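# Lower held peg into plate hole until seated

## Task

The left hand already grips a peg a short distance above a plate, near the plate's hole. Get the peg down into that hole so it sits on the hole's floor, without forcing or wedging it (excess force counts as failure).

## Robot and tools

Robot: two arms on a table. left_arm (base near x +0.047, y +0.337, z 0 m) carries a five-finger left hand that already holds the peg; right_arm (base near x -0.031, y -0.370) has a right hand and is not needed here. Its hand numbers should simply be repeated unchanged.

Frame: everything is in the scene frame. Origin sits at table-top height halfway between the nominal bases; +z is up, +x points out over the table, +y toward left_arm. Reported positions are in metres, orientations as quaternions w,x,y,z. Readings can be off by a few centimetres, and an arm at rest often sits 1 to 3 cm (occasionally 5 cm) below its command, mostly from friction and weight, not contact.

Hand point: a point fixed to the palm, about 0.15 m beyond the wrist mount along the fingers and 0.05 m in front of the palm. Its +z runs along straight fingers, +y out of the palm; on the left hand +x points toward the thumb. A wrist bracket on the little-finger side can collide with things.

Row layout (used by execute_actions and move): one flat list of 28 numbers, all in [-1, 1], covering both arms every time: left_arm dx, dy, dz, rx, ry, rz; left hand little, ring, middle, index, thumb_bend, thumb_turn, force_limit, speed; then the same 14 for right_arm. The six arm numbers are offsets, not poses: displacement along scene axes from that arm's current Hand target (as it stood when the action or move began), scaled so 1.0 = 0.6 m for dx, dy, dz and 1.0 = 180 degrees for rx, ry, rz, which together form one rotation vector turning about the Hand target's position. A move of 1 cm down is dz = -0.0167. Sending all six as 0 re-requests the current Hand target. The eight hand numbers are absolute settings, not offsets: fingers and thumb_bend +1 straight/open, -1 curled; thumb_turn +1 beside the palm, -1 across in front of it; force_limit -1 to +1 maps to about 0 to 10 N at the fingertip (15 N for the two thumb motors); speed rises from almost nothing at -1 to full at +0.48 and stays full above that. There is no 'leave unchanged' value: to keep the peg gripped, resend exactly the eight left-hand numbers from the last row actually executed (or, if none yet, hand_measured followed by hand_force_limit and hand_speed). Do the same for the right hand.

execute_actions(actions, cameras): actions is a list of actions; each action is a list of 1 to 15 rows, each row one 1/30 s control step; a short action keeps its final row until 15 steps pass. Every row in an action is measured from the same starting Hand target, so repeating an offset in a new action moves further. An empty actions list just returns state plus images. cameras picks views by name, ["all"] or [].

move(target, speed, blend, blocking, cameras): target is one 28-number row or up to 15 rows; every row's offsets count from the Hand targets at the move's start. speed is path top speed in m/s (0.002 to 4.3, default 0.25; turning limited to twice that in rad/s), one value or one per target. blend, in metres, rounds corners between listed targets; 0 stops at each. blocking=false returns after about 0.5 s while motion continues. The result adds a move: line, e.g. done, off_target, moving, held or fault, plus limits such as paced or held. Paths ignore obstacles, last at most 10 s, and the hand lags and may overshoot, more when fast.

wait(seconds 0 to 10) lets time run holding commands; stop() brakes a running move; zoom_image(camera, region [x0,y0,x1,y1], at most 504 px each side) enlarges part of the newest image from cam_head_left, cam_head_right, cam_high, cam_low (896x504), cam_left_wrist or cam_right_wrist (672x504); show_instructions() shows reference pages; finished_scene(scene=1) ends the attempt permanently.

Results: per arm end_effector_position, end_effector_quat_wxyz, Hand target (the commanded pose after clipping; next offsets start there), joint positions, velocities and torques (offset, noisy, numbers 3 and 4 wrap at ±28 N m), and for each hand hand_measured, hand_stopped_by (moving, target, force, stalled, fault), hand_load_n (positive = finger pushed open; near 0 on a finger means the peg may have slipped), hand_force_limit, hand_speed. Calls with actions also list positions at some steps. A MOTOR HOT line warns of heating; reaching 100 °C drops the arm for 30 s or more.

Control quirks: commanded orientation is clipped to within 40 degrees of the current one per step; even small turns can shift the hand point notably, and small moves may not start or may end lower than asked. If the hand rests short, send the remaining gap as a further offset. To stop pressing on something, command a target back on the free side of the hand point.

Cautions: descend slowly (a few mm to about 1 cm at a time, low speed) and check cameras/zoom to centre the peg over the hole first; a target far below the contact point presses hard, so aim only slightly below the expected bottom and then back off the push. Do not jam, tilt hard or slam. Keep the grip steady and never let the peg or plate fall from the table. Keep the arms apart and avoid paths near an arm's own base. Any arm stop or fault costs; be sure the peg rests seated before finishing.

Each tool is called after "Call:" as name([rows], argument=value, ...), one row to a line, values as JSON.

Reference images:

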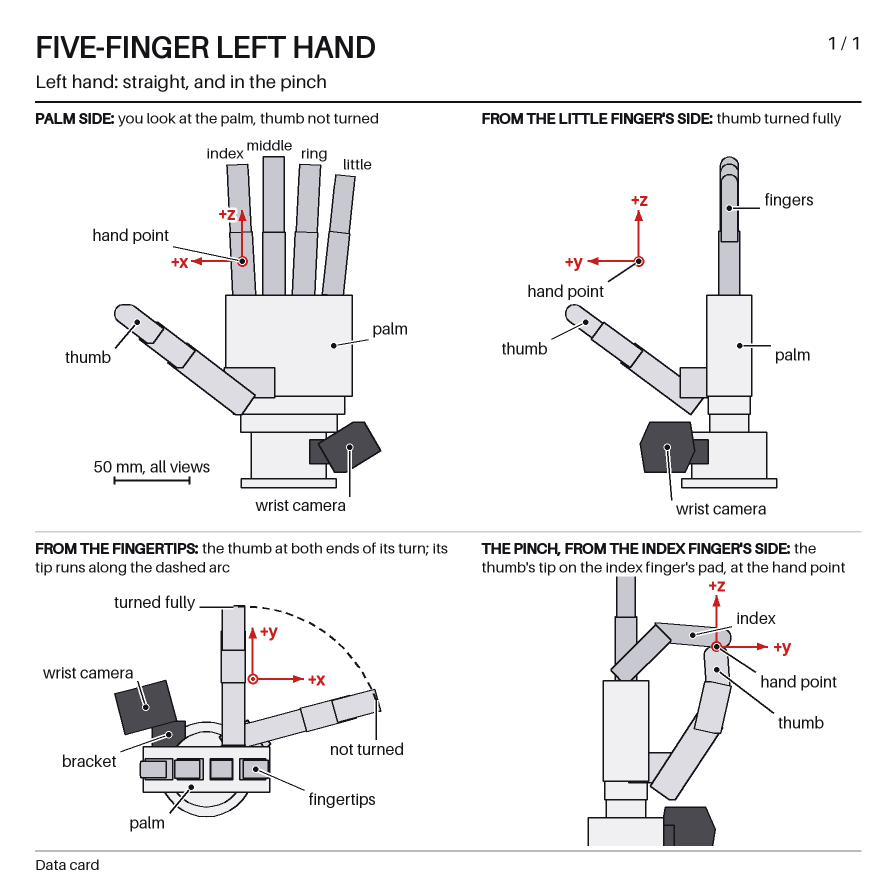

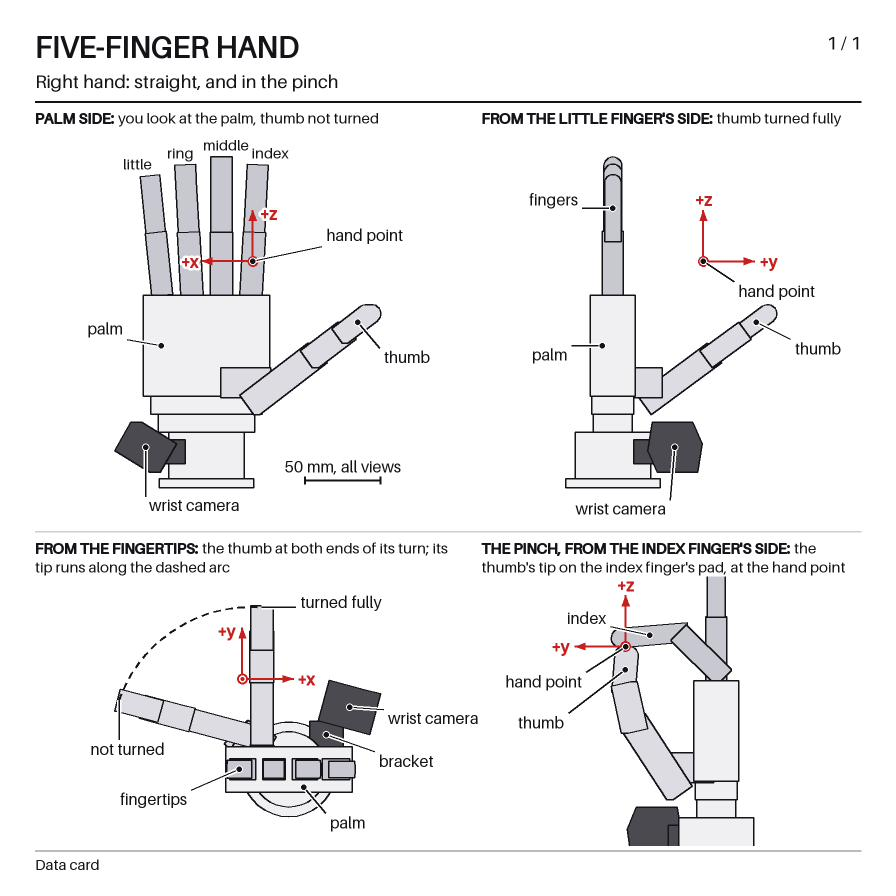

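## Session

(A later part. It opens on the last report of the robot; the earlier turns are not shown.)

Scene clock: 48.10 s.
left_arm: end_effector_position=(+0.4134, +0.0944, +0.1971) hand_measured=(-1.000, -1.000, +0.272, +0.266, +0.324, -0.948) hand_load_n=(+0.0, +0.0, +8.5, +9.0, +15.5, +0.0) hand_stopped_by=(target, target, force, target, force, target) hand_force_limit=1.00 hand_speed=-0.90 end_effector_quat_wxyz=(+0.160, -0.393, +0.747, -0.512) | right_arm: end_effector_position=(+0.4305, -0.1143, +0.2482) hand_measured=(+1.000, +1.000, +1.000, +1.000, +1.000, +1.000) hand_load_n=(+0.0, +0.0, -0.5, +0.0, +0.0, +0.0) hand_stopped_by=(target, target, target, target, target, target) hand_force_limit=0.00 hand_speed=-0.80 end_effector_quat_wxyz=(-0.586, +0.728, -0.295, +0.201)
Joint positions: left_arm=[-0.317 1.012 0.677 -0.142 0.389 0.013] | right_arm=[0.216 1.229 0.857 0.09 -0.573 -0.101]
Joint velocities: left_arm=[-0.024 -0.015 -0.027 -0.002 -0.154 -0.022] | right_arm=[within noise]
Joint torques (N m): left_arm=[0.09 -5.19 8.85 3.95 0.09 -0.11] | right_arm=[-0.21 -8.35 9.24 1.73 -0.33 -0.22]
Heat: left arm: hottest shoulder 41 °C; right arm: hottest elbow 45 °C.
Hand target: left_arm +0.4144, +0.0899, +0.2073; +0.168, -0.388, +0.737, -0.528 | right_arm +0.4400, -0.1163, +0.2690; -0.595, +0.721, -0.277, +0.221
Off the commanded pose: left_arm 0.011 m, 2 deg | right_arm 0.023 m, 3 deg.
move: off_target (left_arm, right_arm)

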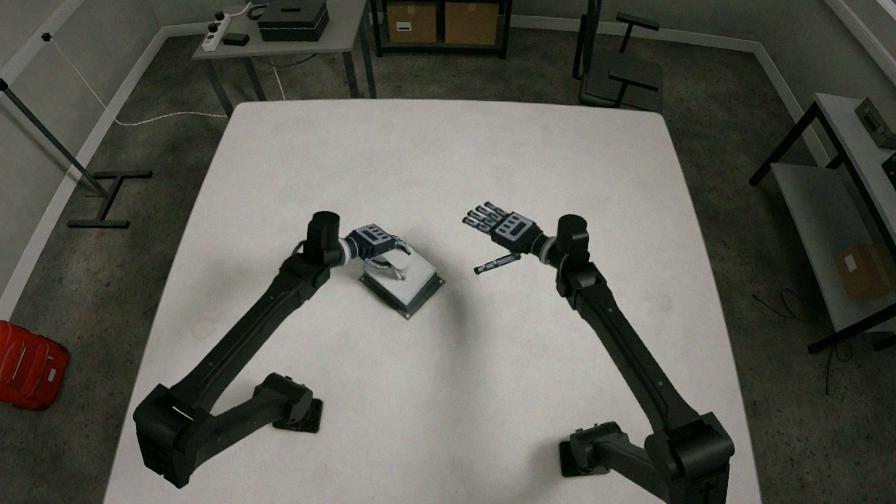

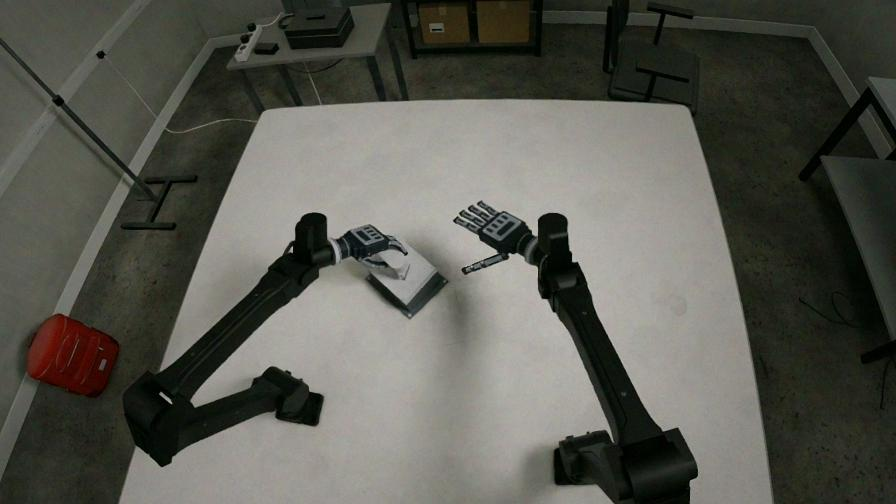

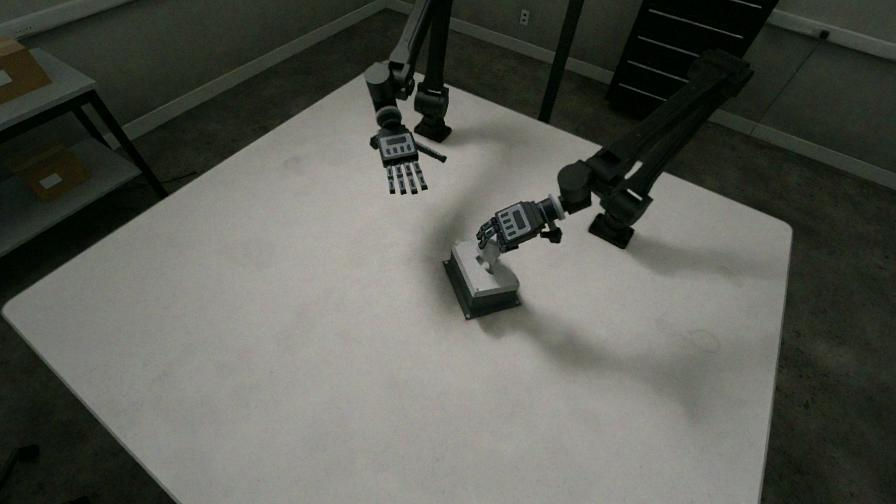

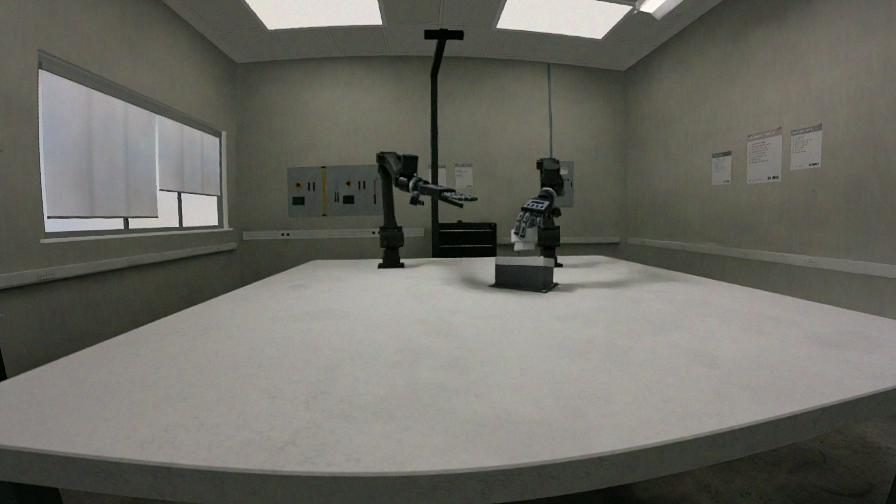

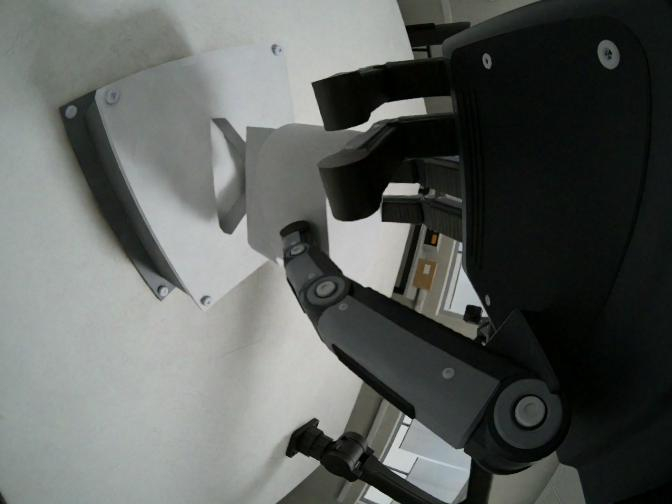

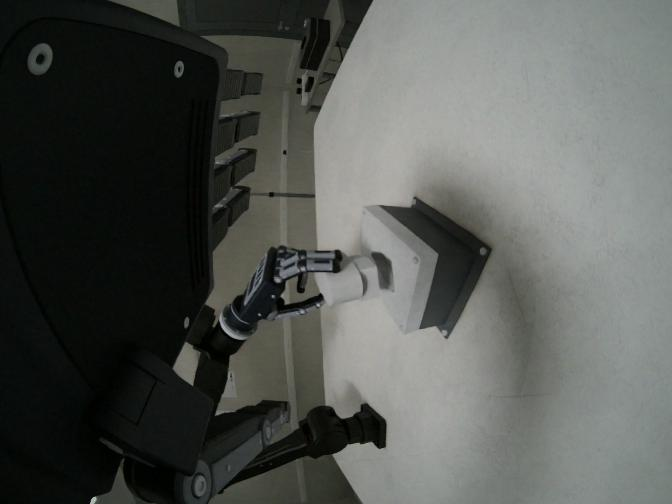

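Call:
move(target=[0.005,0.021,-0.013,-0.0167,0.0106,0,-1.0,-1.0,0.272,0.264,0.324,-0.948,1.0,-0.9, 0.0,0.0,0,0,0,0,1,1,1,1,1,1,0,-0.8], speed=0.1, cameras=["all"])

Call:
zoom_image(camera="cam_right_wrist", region=[340, 240, 400, 300])

Call:
zoom_image(camera="cam_head_left", region=[370, 235, 420, 285])

Call:
zoom_image(camera="cam_head_right", region=[370, 235, 420, 285])

Call:
zoom_image(camera="cam_high", region=[465, 225, 515, 275])

Call:
zoom_image(camera="cam_low", region=[505, 225, 545, 265])

Call:
zoom_image(camera="cam_left_wrist", region=[130, 80, 330, 280])

Scene clock: 55.20 s.
left_arm: end_effector_position=(+0.4132, +0.1022, +0.1960) hand_measured=(-1.000, -1.000, +0.272, +0.266, +0.324, -0.948) hand_load_n=(+0.0, +0.0, +8.5, +8.5, +15.5, +0.0) hand_stopped_by=(target, target, force, target, force, target) hand_force_limit=1.00 hand_speed=-0.90 end_effector_quat_wxyz=(+0.143, -0.399, +0.735, -0.530) | right_arm: end_effector_position=(+0.4305, -0.1143, +0.2482) hand_measured=(+1.000, +1.000, +1.000, +1.000, +1.000, +1.000) hand_load_n=(+0.0, +0.0, +0.0, +0.0, +0.0, +0.0) hand_stopped_by=(target, target, target, target, target, target) hand_force_limit=0.00 hand_speed=-0.80 end_effector_quat_wxyz=(-0.586, +0.728, -0.295, +0.201)
Joint positions: left_arm=[-0.267 1.012 0.653 -0.103 0.464 -0.015] | right_arm=[0.216 1.229 0.857 0.09 -0.573 -0.101]
Joint torques (N m): left_arm=[1.38 -3.9 8.77 3.96 0.59 -0.1] | right_arm=[-0.21 -8.35 9.22 1.73 -0.33 -0.22]
Heat: left arm: hottest shoulder 41 °C; right arm: hottest elbow 46 °C.
Hand target: left_arm +0.4174, +0.1024, +0.1996; +0.145, -0.401, +0.725, -0.540 | right_arm +0.4400, -0.1163, +0.2690; -0.595, +0.721, -0.277, +0.221
Off the commanded pose: left_arm 0.005 m, 2 deg | right_arm 0.023 m, 3 deg.
move: off_target (right_arm)

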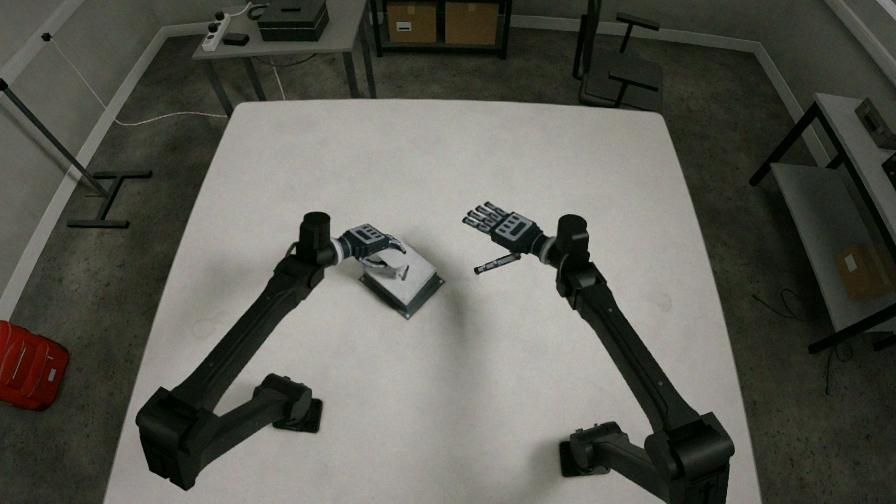

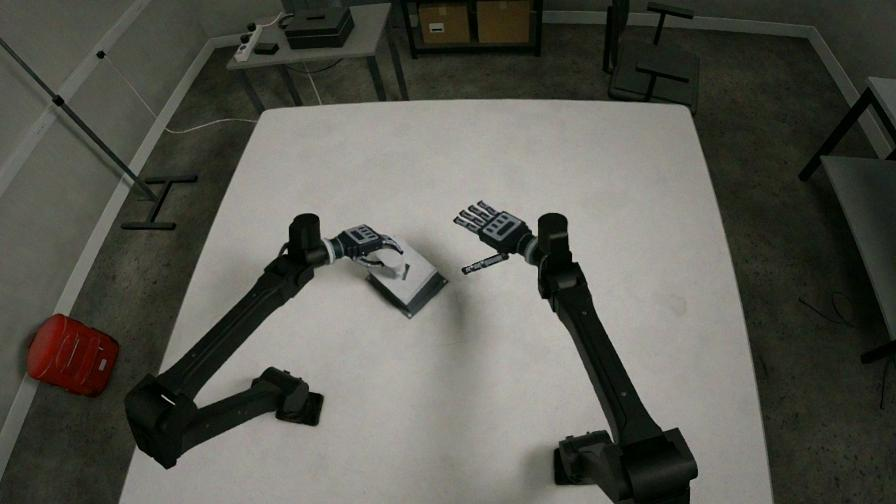

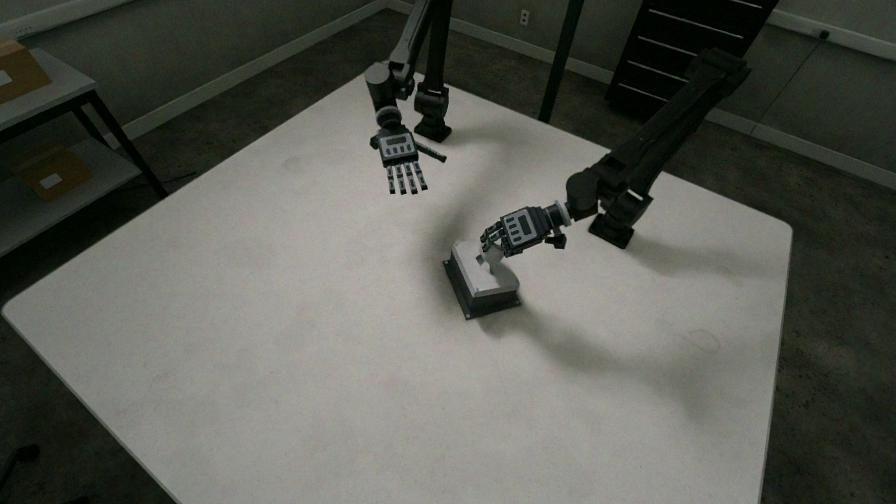

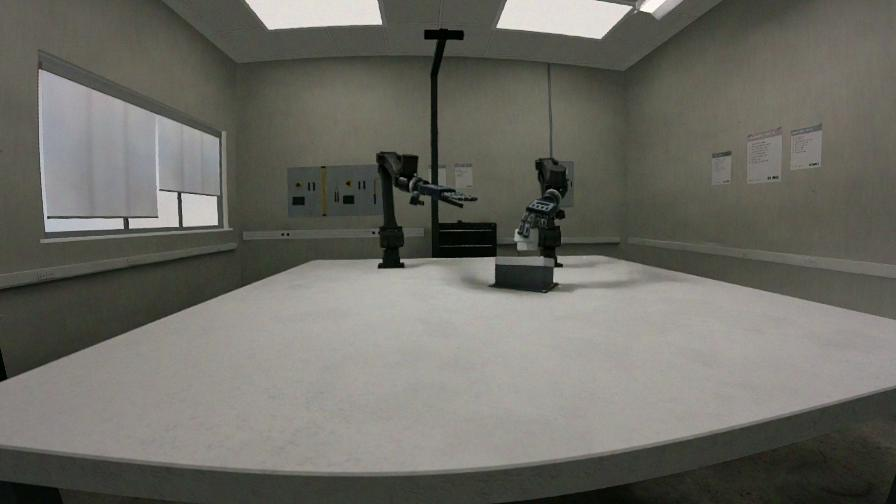

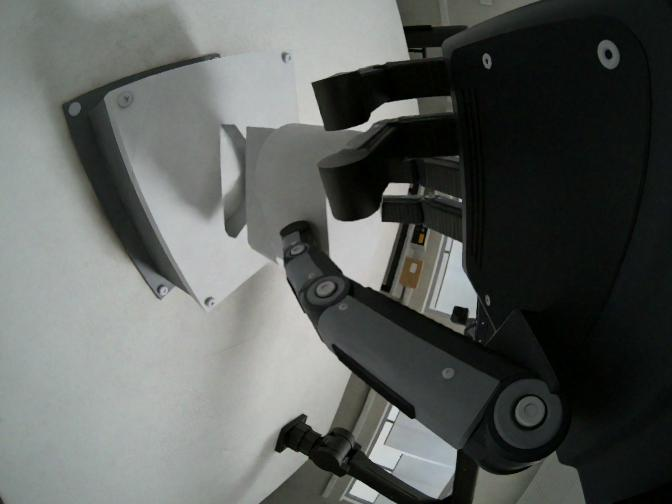

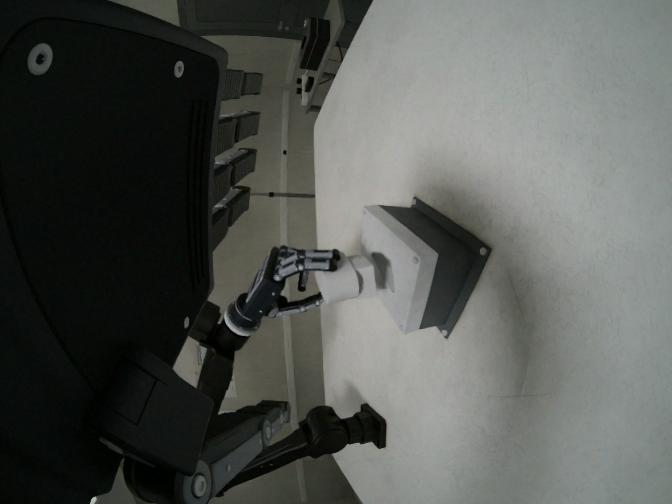

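Scaled by 8.400 from the camera's 672x504 image, which has a finer 960x720 frame.

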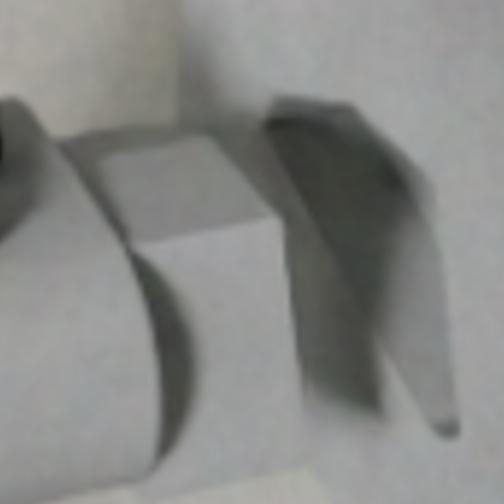

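Scaled by 10.080 from the camera's 896x504 image, which has a finer 1280x720 frame.

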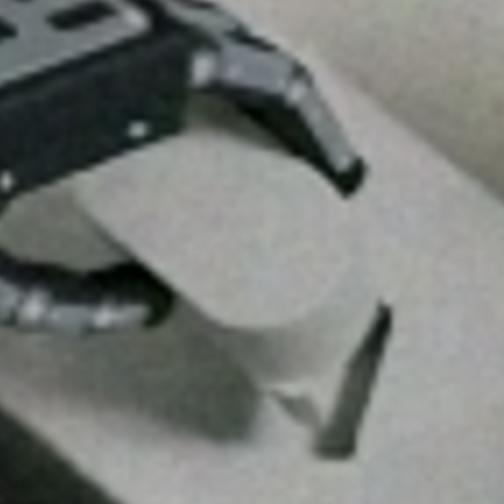

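Scaled by 10.080 from the camera's 896x504 image, which has a finer 1280x720 frame.

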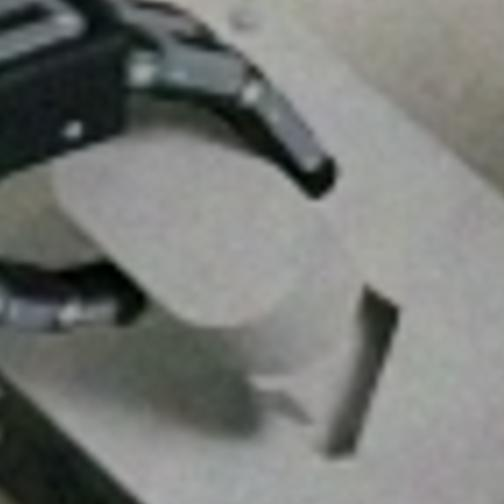

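Scaled by 10.080 from the camera's 896x504 image, which has a finer 1280x720 frame.

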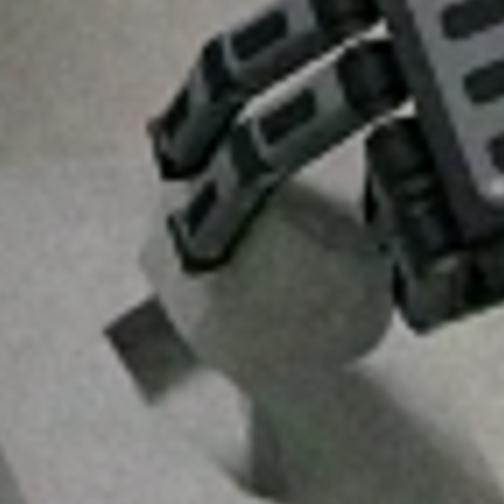

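Scaled by 12.600 from the camera's 896x504 image, which has a finer 1280x720 frame.

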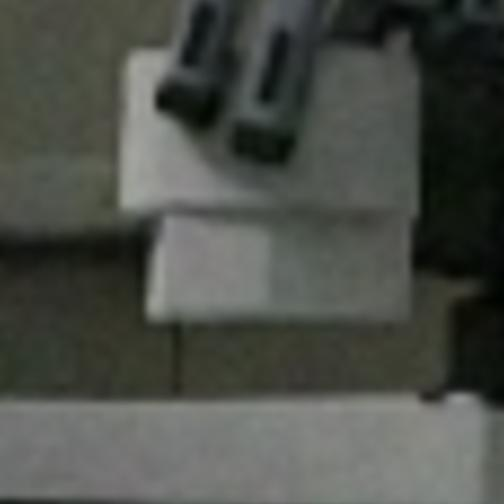

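Scaled by 2.520 from the camera's 672x504 image, which has a finer 960x720 frame.

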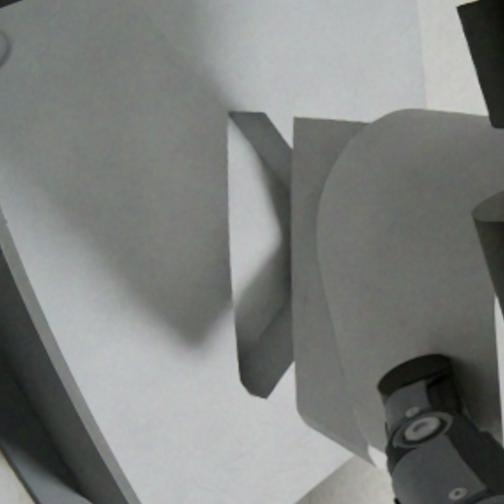

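Call:
move(target=[0.0,0.003,-0.025,0,0,0,-1.0,-1.0,0.272,0.264,0.324,-0.948,1.0,-0.9, 0.0,0.0,0,0,0,0,1,1,1,1,1,1,0,-0.8], speed=0.08, cameras=["all"])

Call:
zoom_image(camera="cam_right_wrist", region=[345, 240, 405, 300])

Call:
zoom_image(camera="cam_head_left", region=[380, 245, 420, 285])

Call:
zoom_image(camera="cam_head_right", region=[380, 245, 420, 285])

Call:
zoom_image(camera="cam_high", region=[465, 230, 510, 275])

Call:
zoom_image(camera="cam_low", region=[505, 225, 545, 265])

Call:
zoom_image(camera="cam_left_wrist", region=[150, 80, 330, 260])

Scene clock: 59.30 s.
left_arm: end_effector_position=(+0.4123, +0.1031, +0.1808) hand_measured=(-1.000, -1.000, +0.272, +0.266, +0.324, -0.948) hand_load_n=(+0.0, +0.0, +9.0, +9.0, +15.5, +0.0) hand_stopped_by=(target, target, force, target, force, target) hand_force_limit=1.00 hand_speed=-0.90 end_effector_quat_wxyz=(+0.141, -0.400, +0.734, -0.530) | right_arm: end_effector_position=(+0.4305, -0.1143, +0.2482) hand_measured=(+1.000, +1.000, +1.000, +1.000, +1.000, +1.000) hand_load_n=(+0.0, +0.0, +0.0, +0.0, +0.0, +0.0) hand_stopped_by=(target, target, target, target, target, target) hand_force_limit=0.00 hand_speed=-0.80 end_effector_quat_wxyz=(-0.586, +0.728, -0.295, +0.201)
Joint positions: left_arm=[-0.264 1.029 0.621 -0.055 0.469 -0.016] | right_arm=[0.216 1.229 0.857 0.09 -0.573 -0.101]
Joint torques (N m): left_arm=[1.55 -3.84 8.64 3.92 0.59 -0.08] | right_arm=[-0.26 -8.29 9.25 1.73 -0.33 -0.22]
Heat: left arm: hottest shoulder 41 °C; right arm: hottest elbow 46 °C.
Hand target: left_arm +0.4174, +0.1043, +0.1845; +0.145, -0.401, +0.725, -0.540 | right_arm +0.4400, -0.1163, +0.2690; -0.595, +0.721, -0.277, +0.221
Off the commanded pose: left_arm 0.006 m, 2 deg | right_arm 0.023 m, 3 deg.
move: off_target (right_arm)

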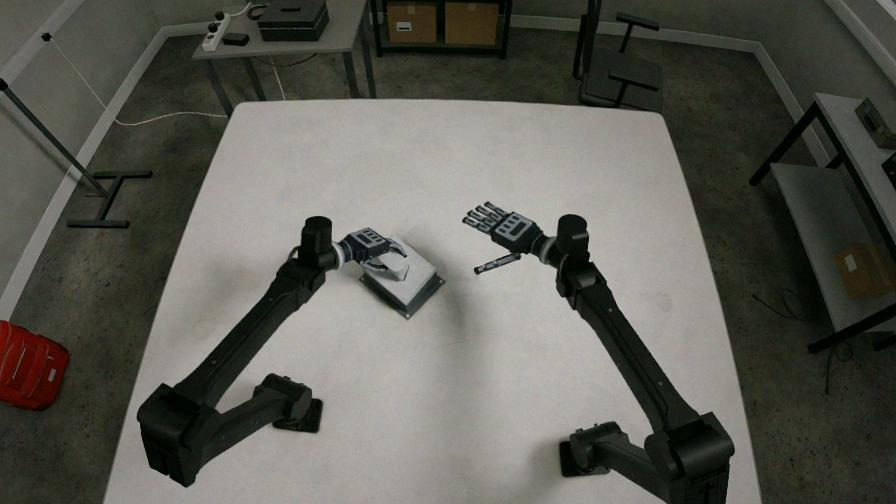

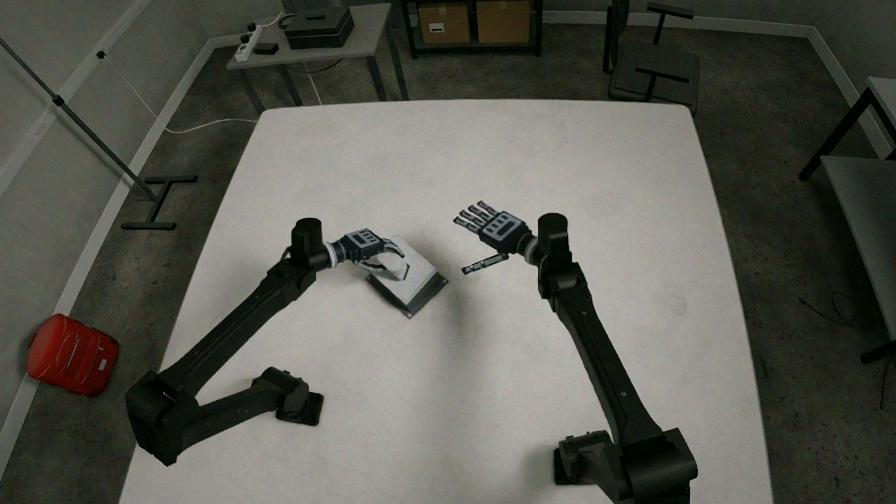

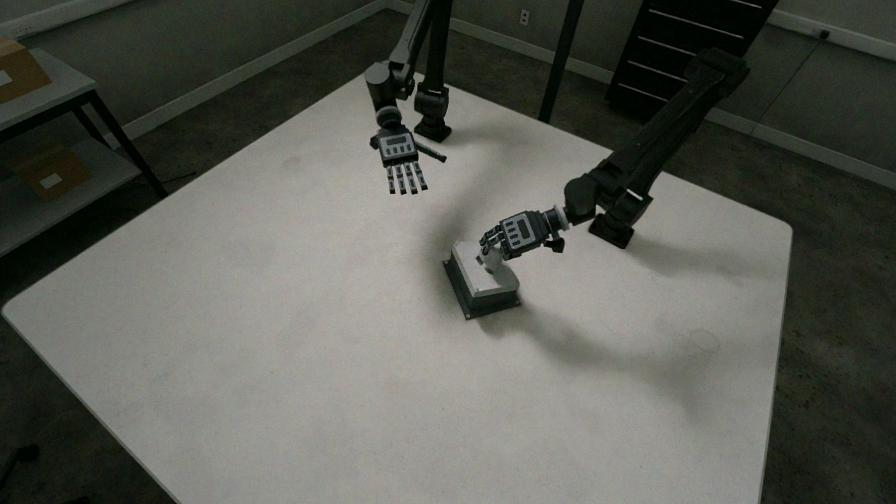

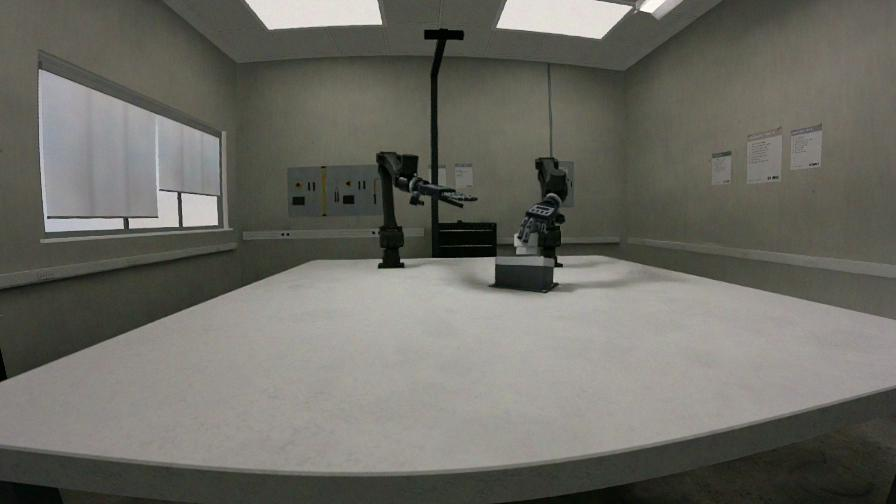

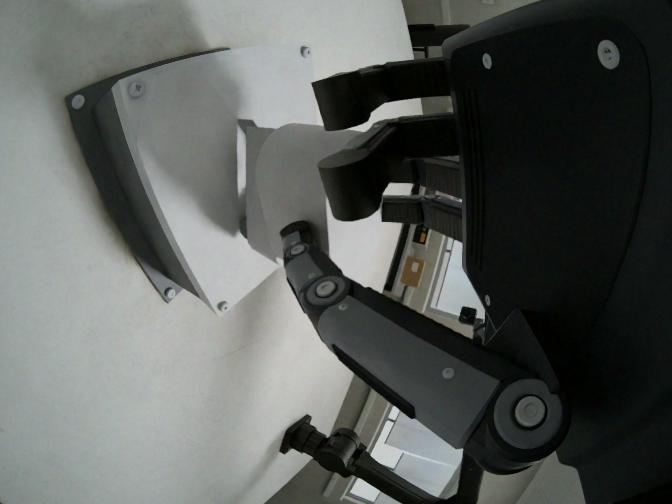

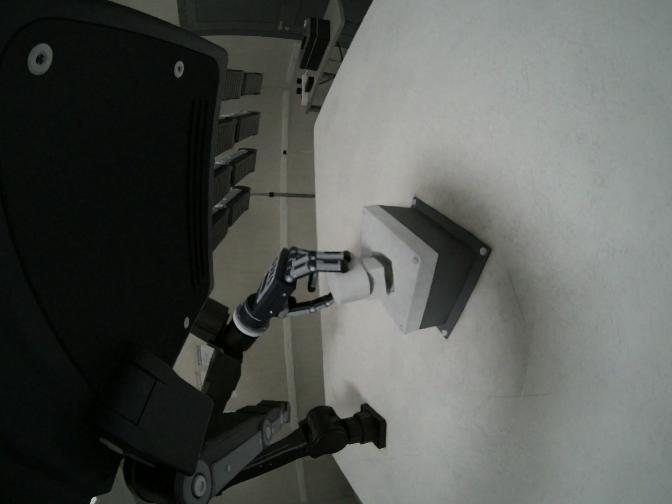

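Scaled by 8.400 from the camera's 672x504 image, which has a finer 960x720 frame.

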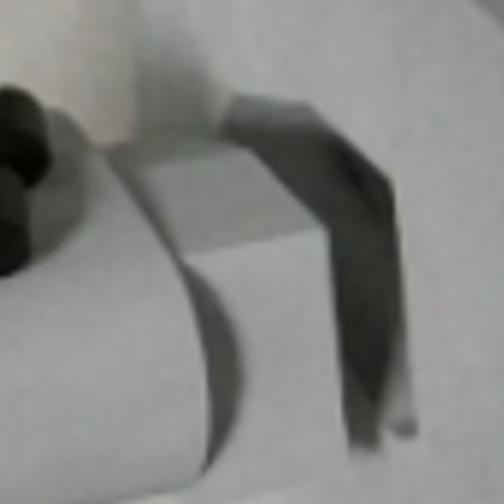

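Scaled by 12.600 from the camera's 896x504 image, which has a finer 1280x720 frame.

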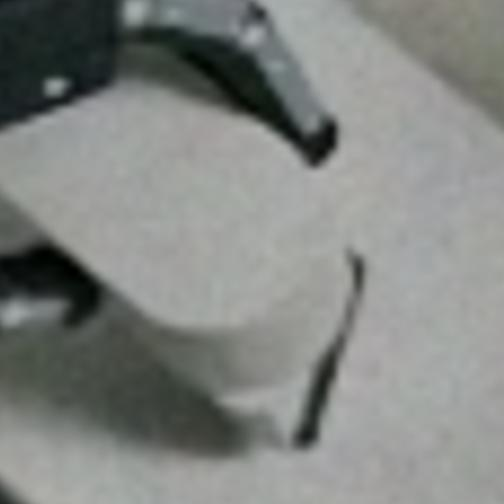

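Scaled by 12.600 from the camera's 896x504 image, which has a finer 1280x720 frame.

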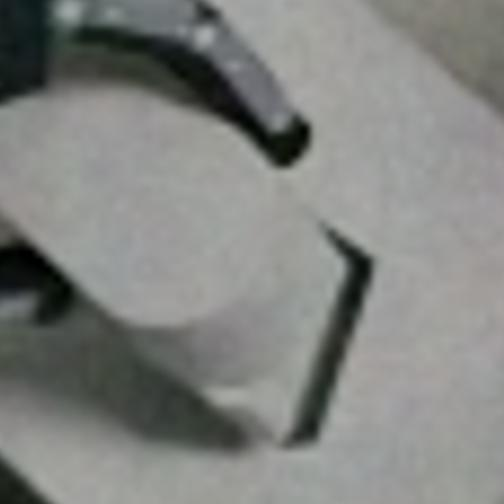

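Scaled by 11.200 from the camera's 896x504 image, which has a finer 1280x720 frame.

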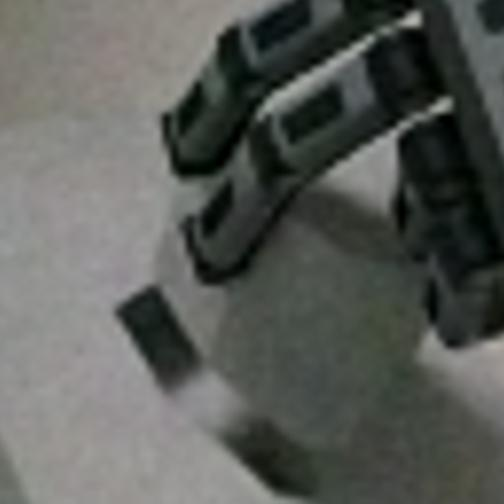

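Scaled by 12.600 from the camera's 896x504 image, which has a finer 1280x720 frame.

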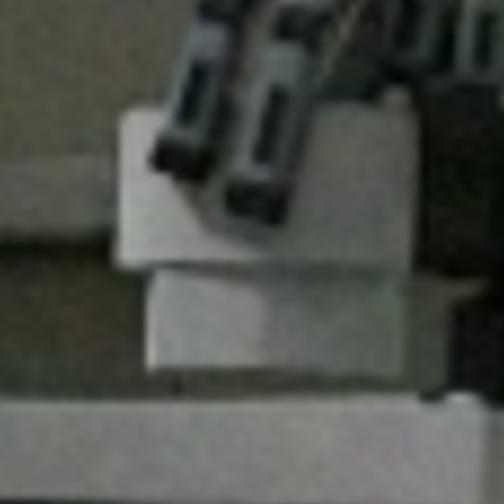

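Scaled by 2.800 from the camera's 672x504 image, which has a finer 960x720 frame.

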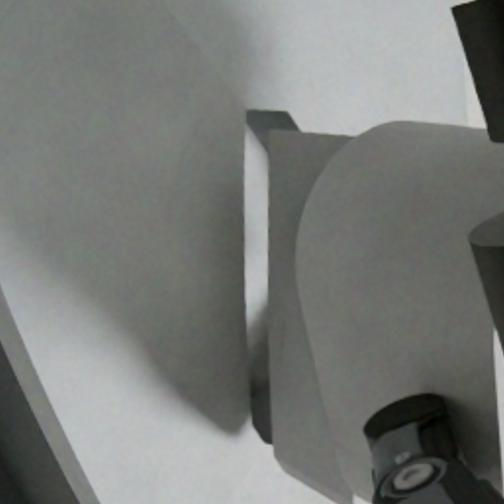

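Call:
zoom_image(camera="cam_right_wrist", region=[365, 245, 405, 305])

Call:
zoom_image(camera="cam_left_wrist", region=[225, 105, 285, 255])

Call:
zoom_image(camera="cam_high", region=[470, 250, 500, 280])

Scaled by 8.400 from the camera's 672x504 image, which has a finer 960x720 frame.

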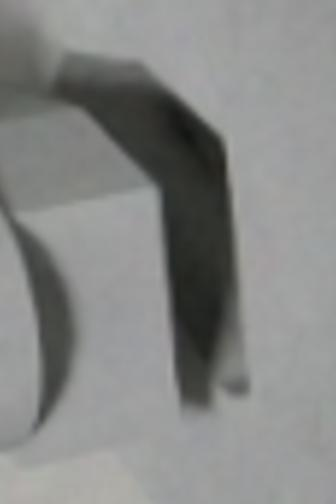

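Scaled by 3.360 from the camera's 672x504 image, which has a finer 960x720 frame.

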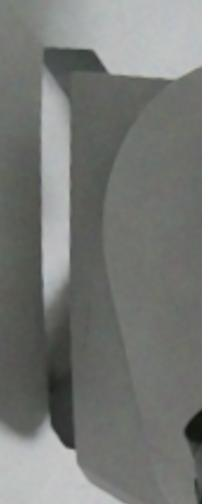

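Scaled by 16.800 from the camera's 896x504 image, which has a finer 1280x720 frame.

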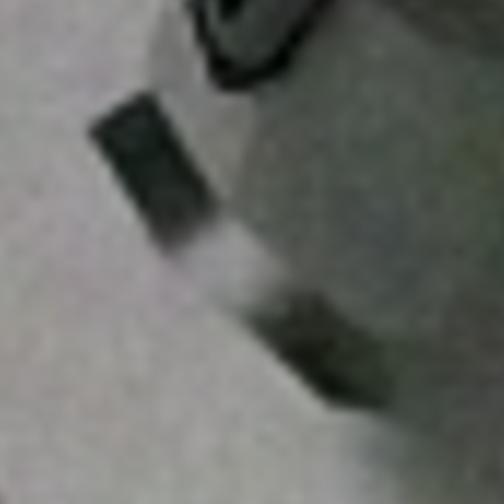

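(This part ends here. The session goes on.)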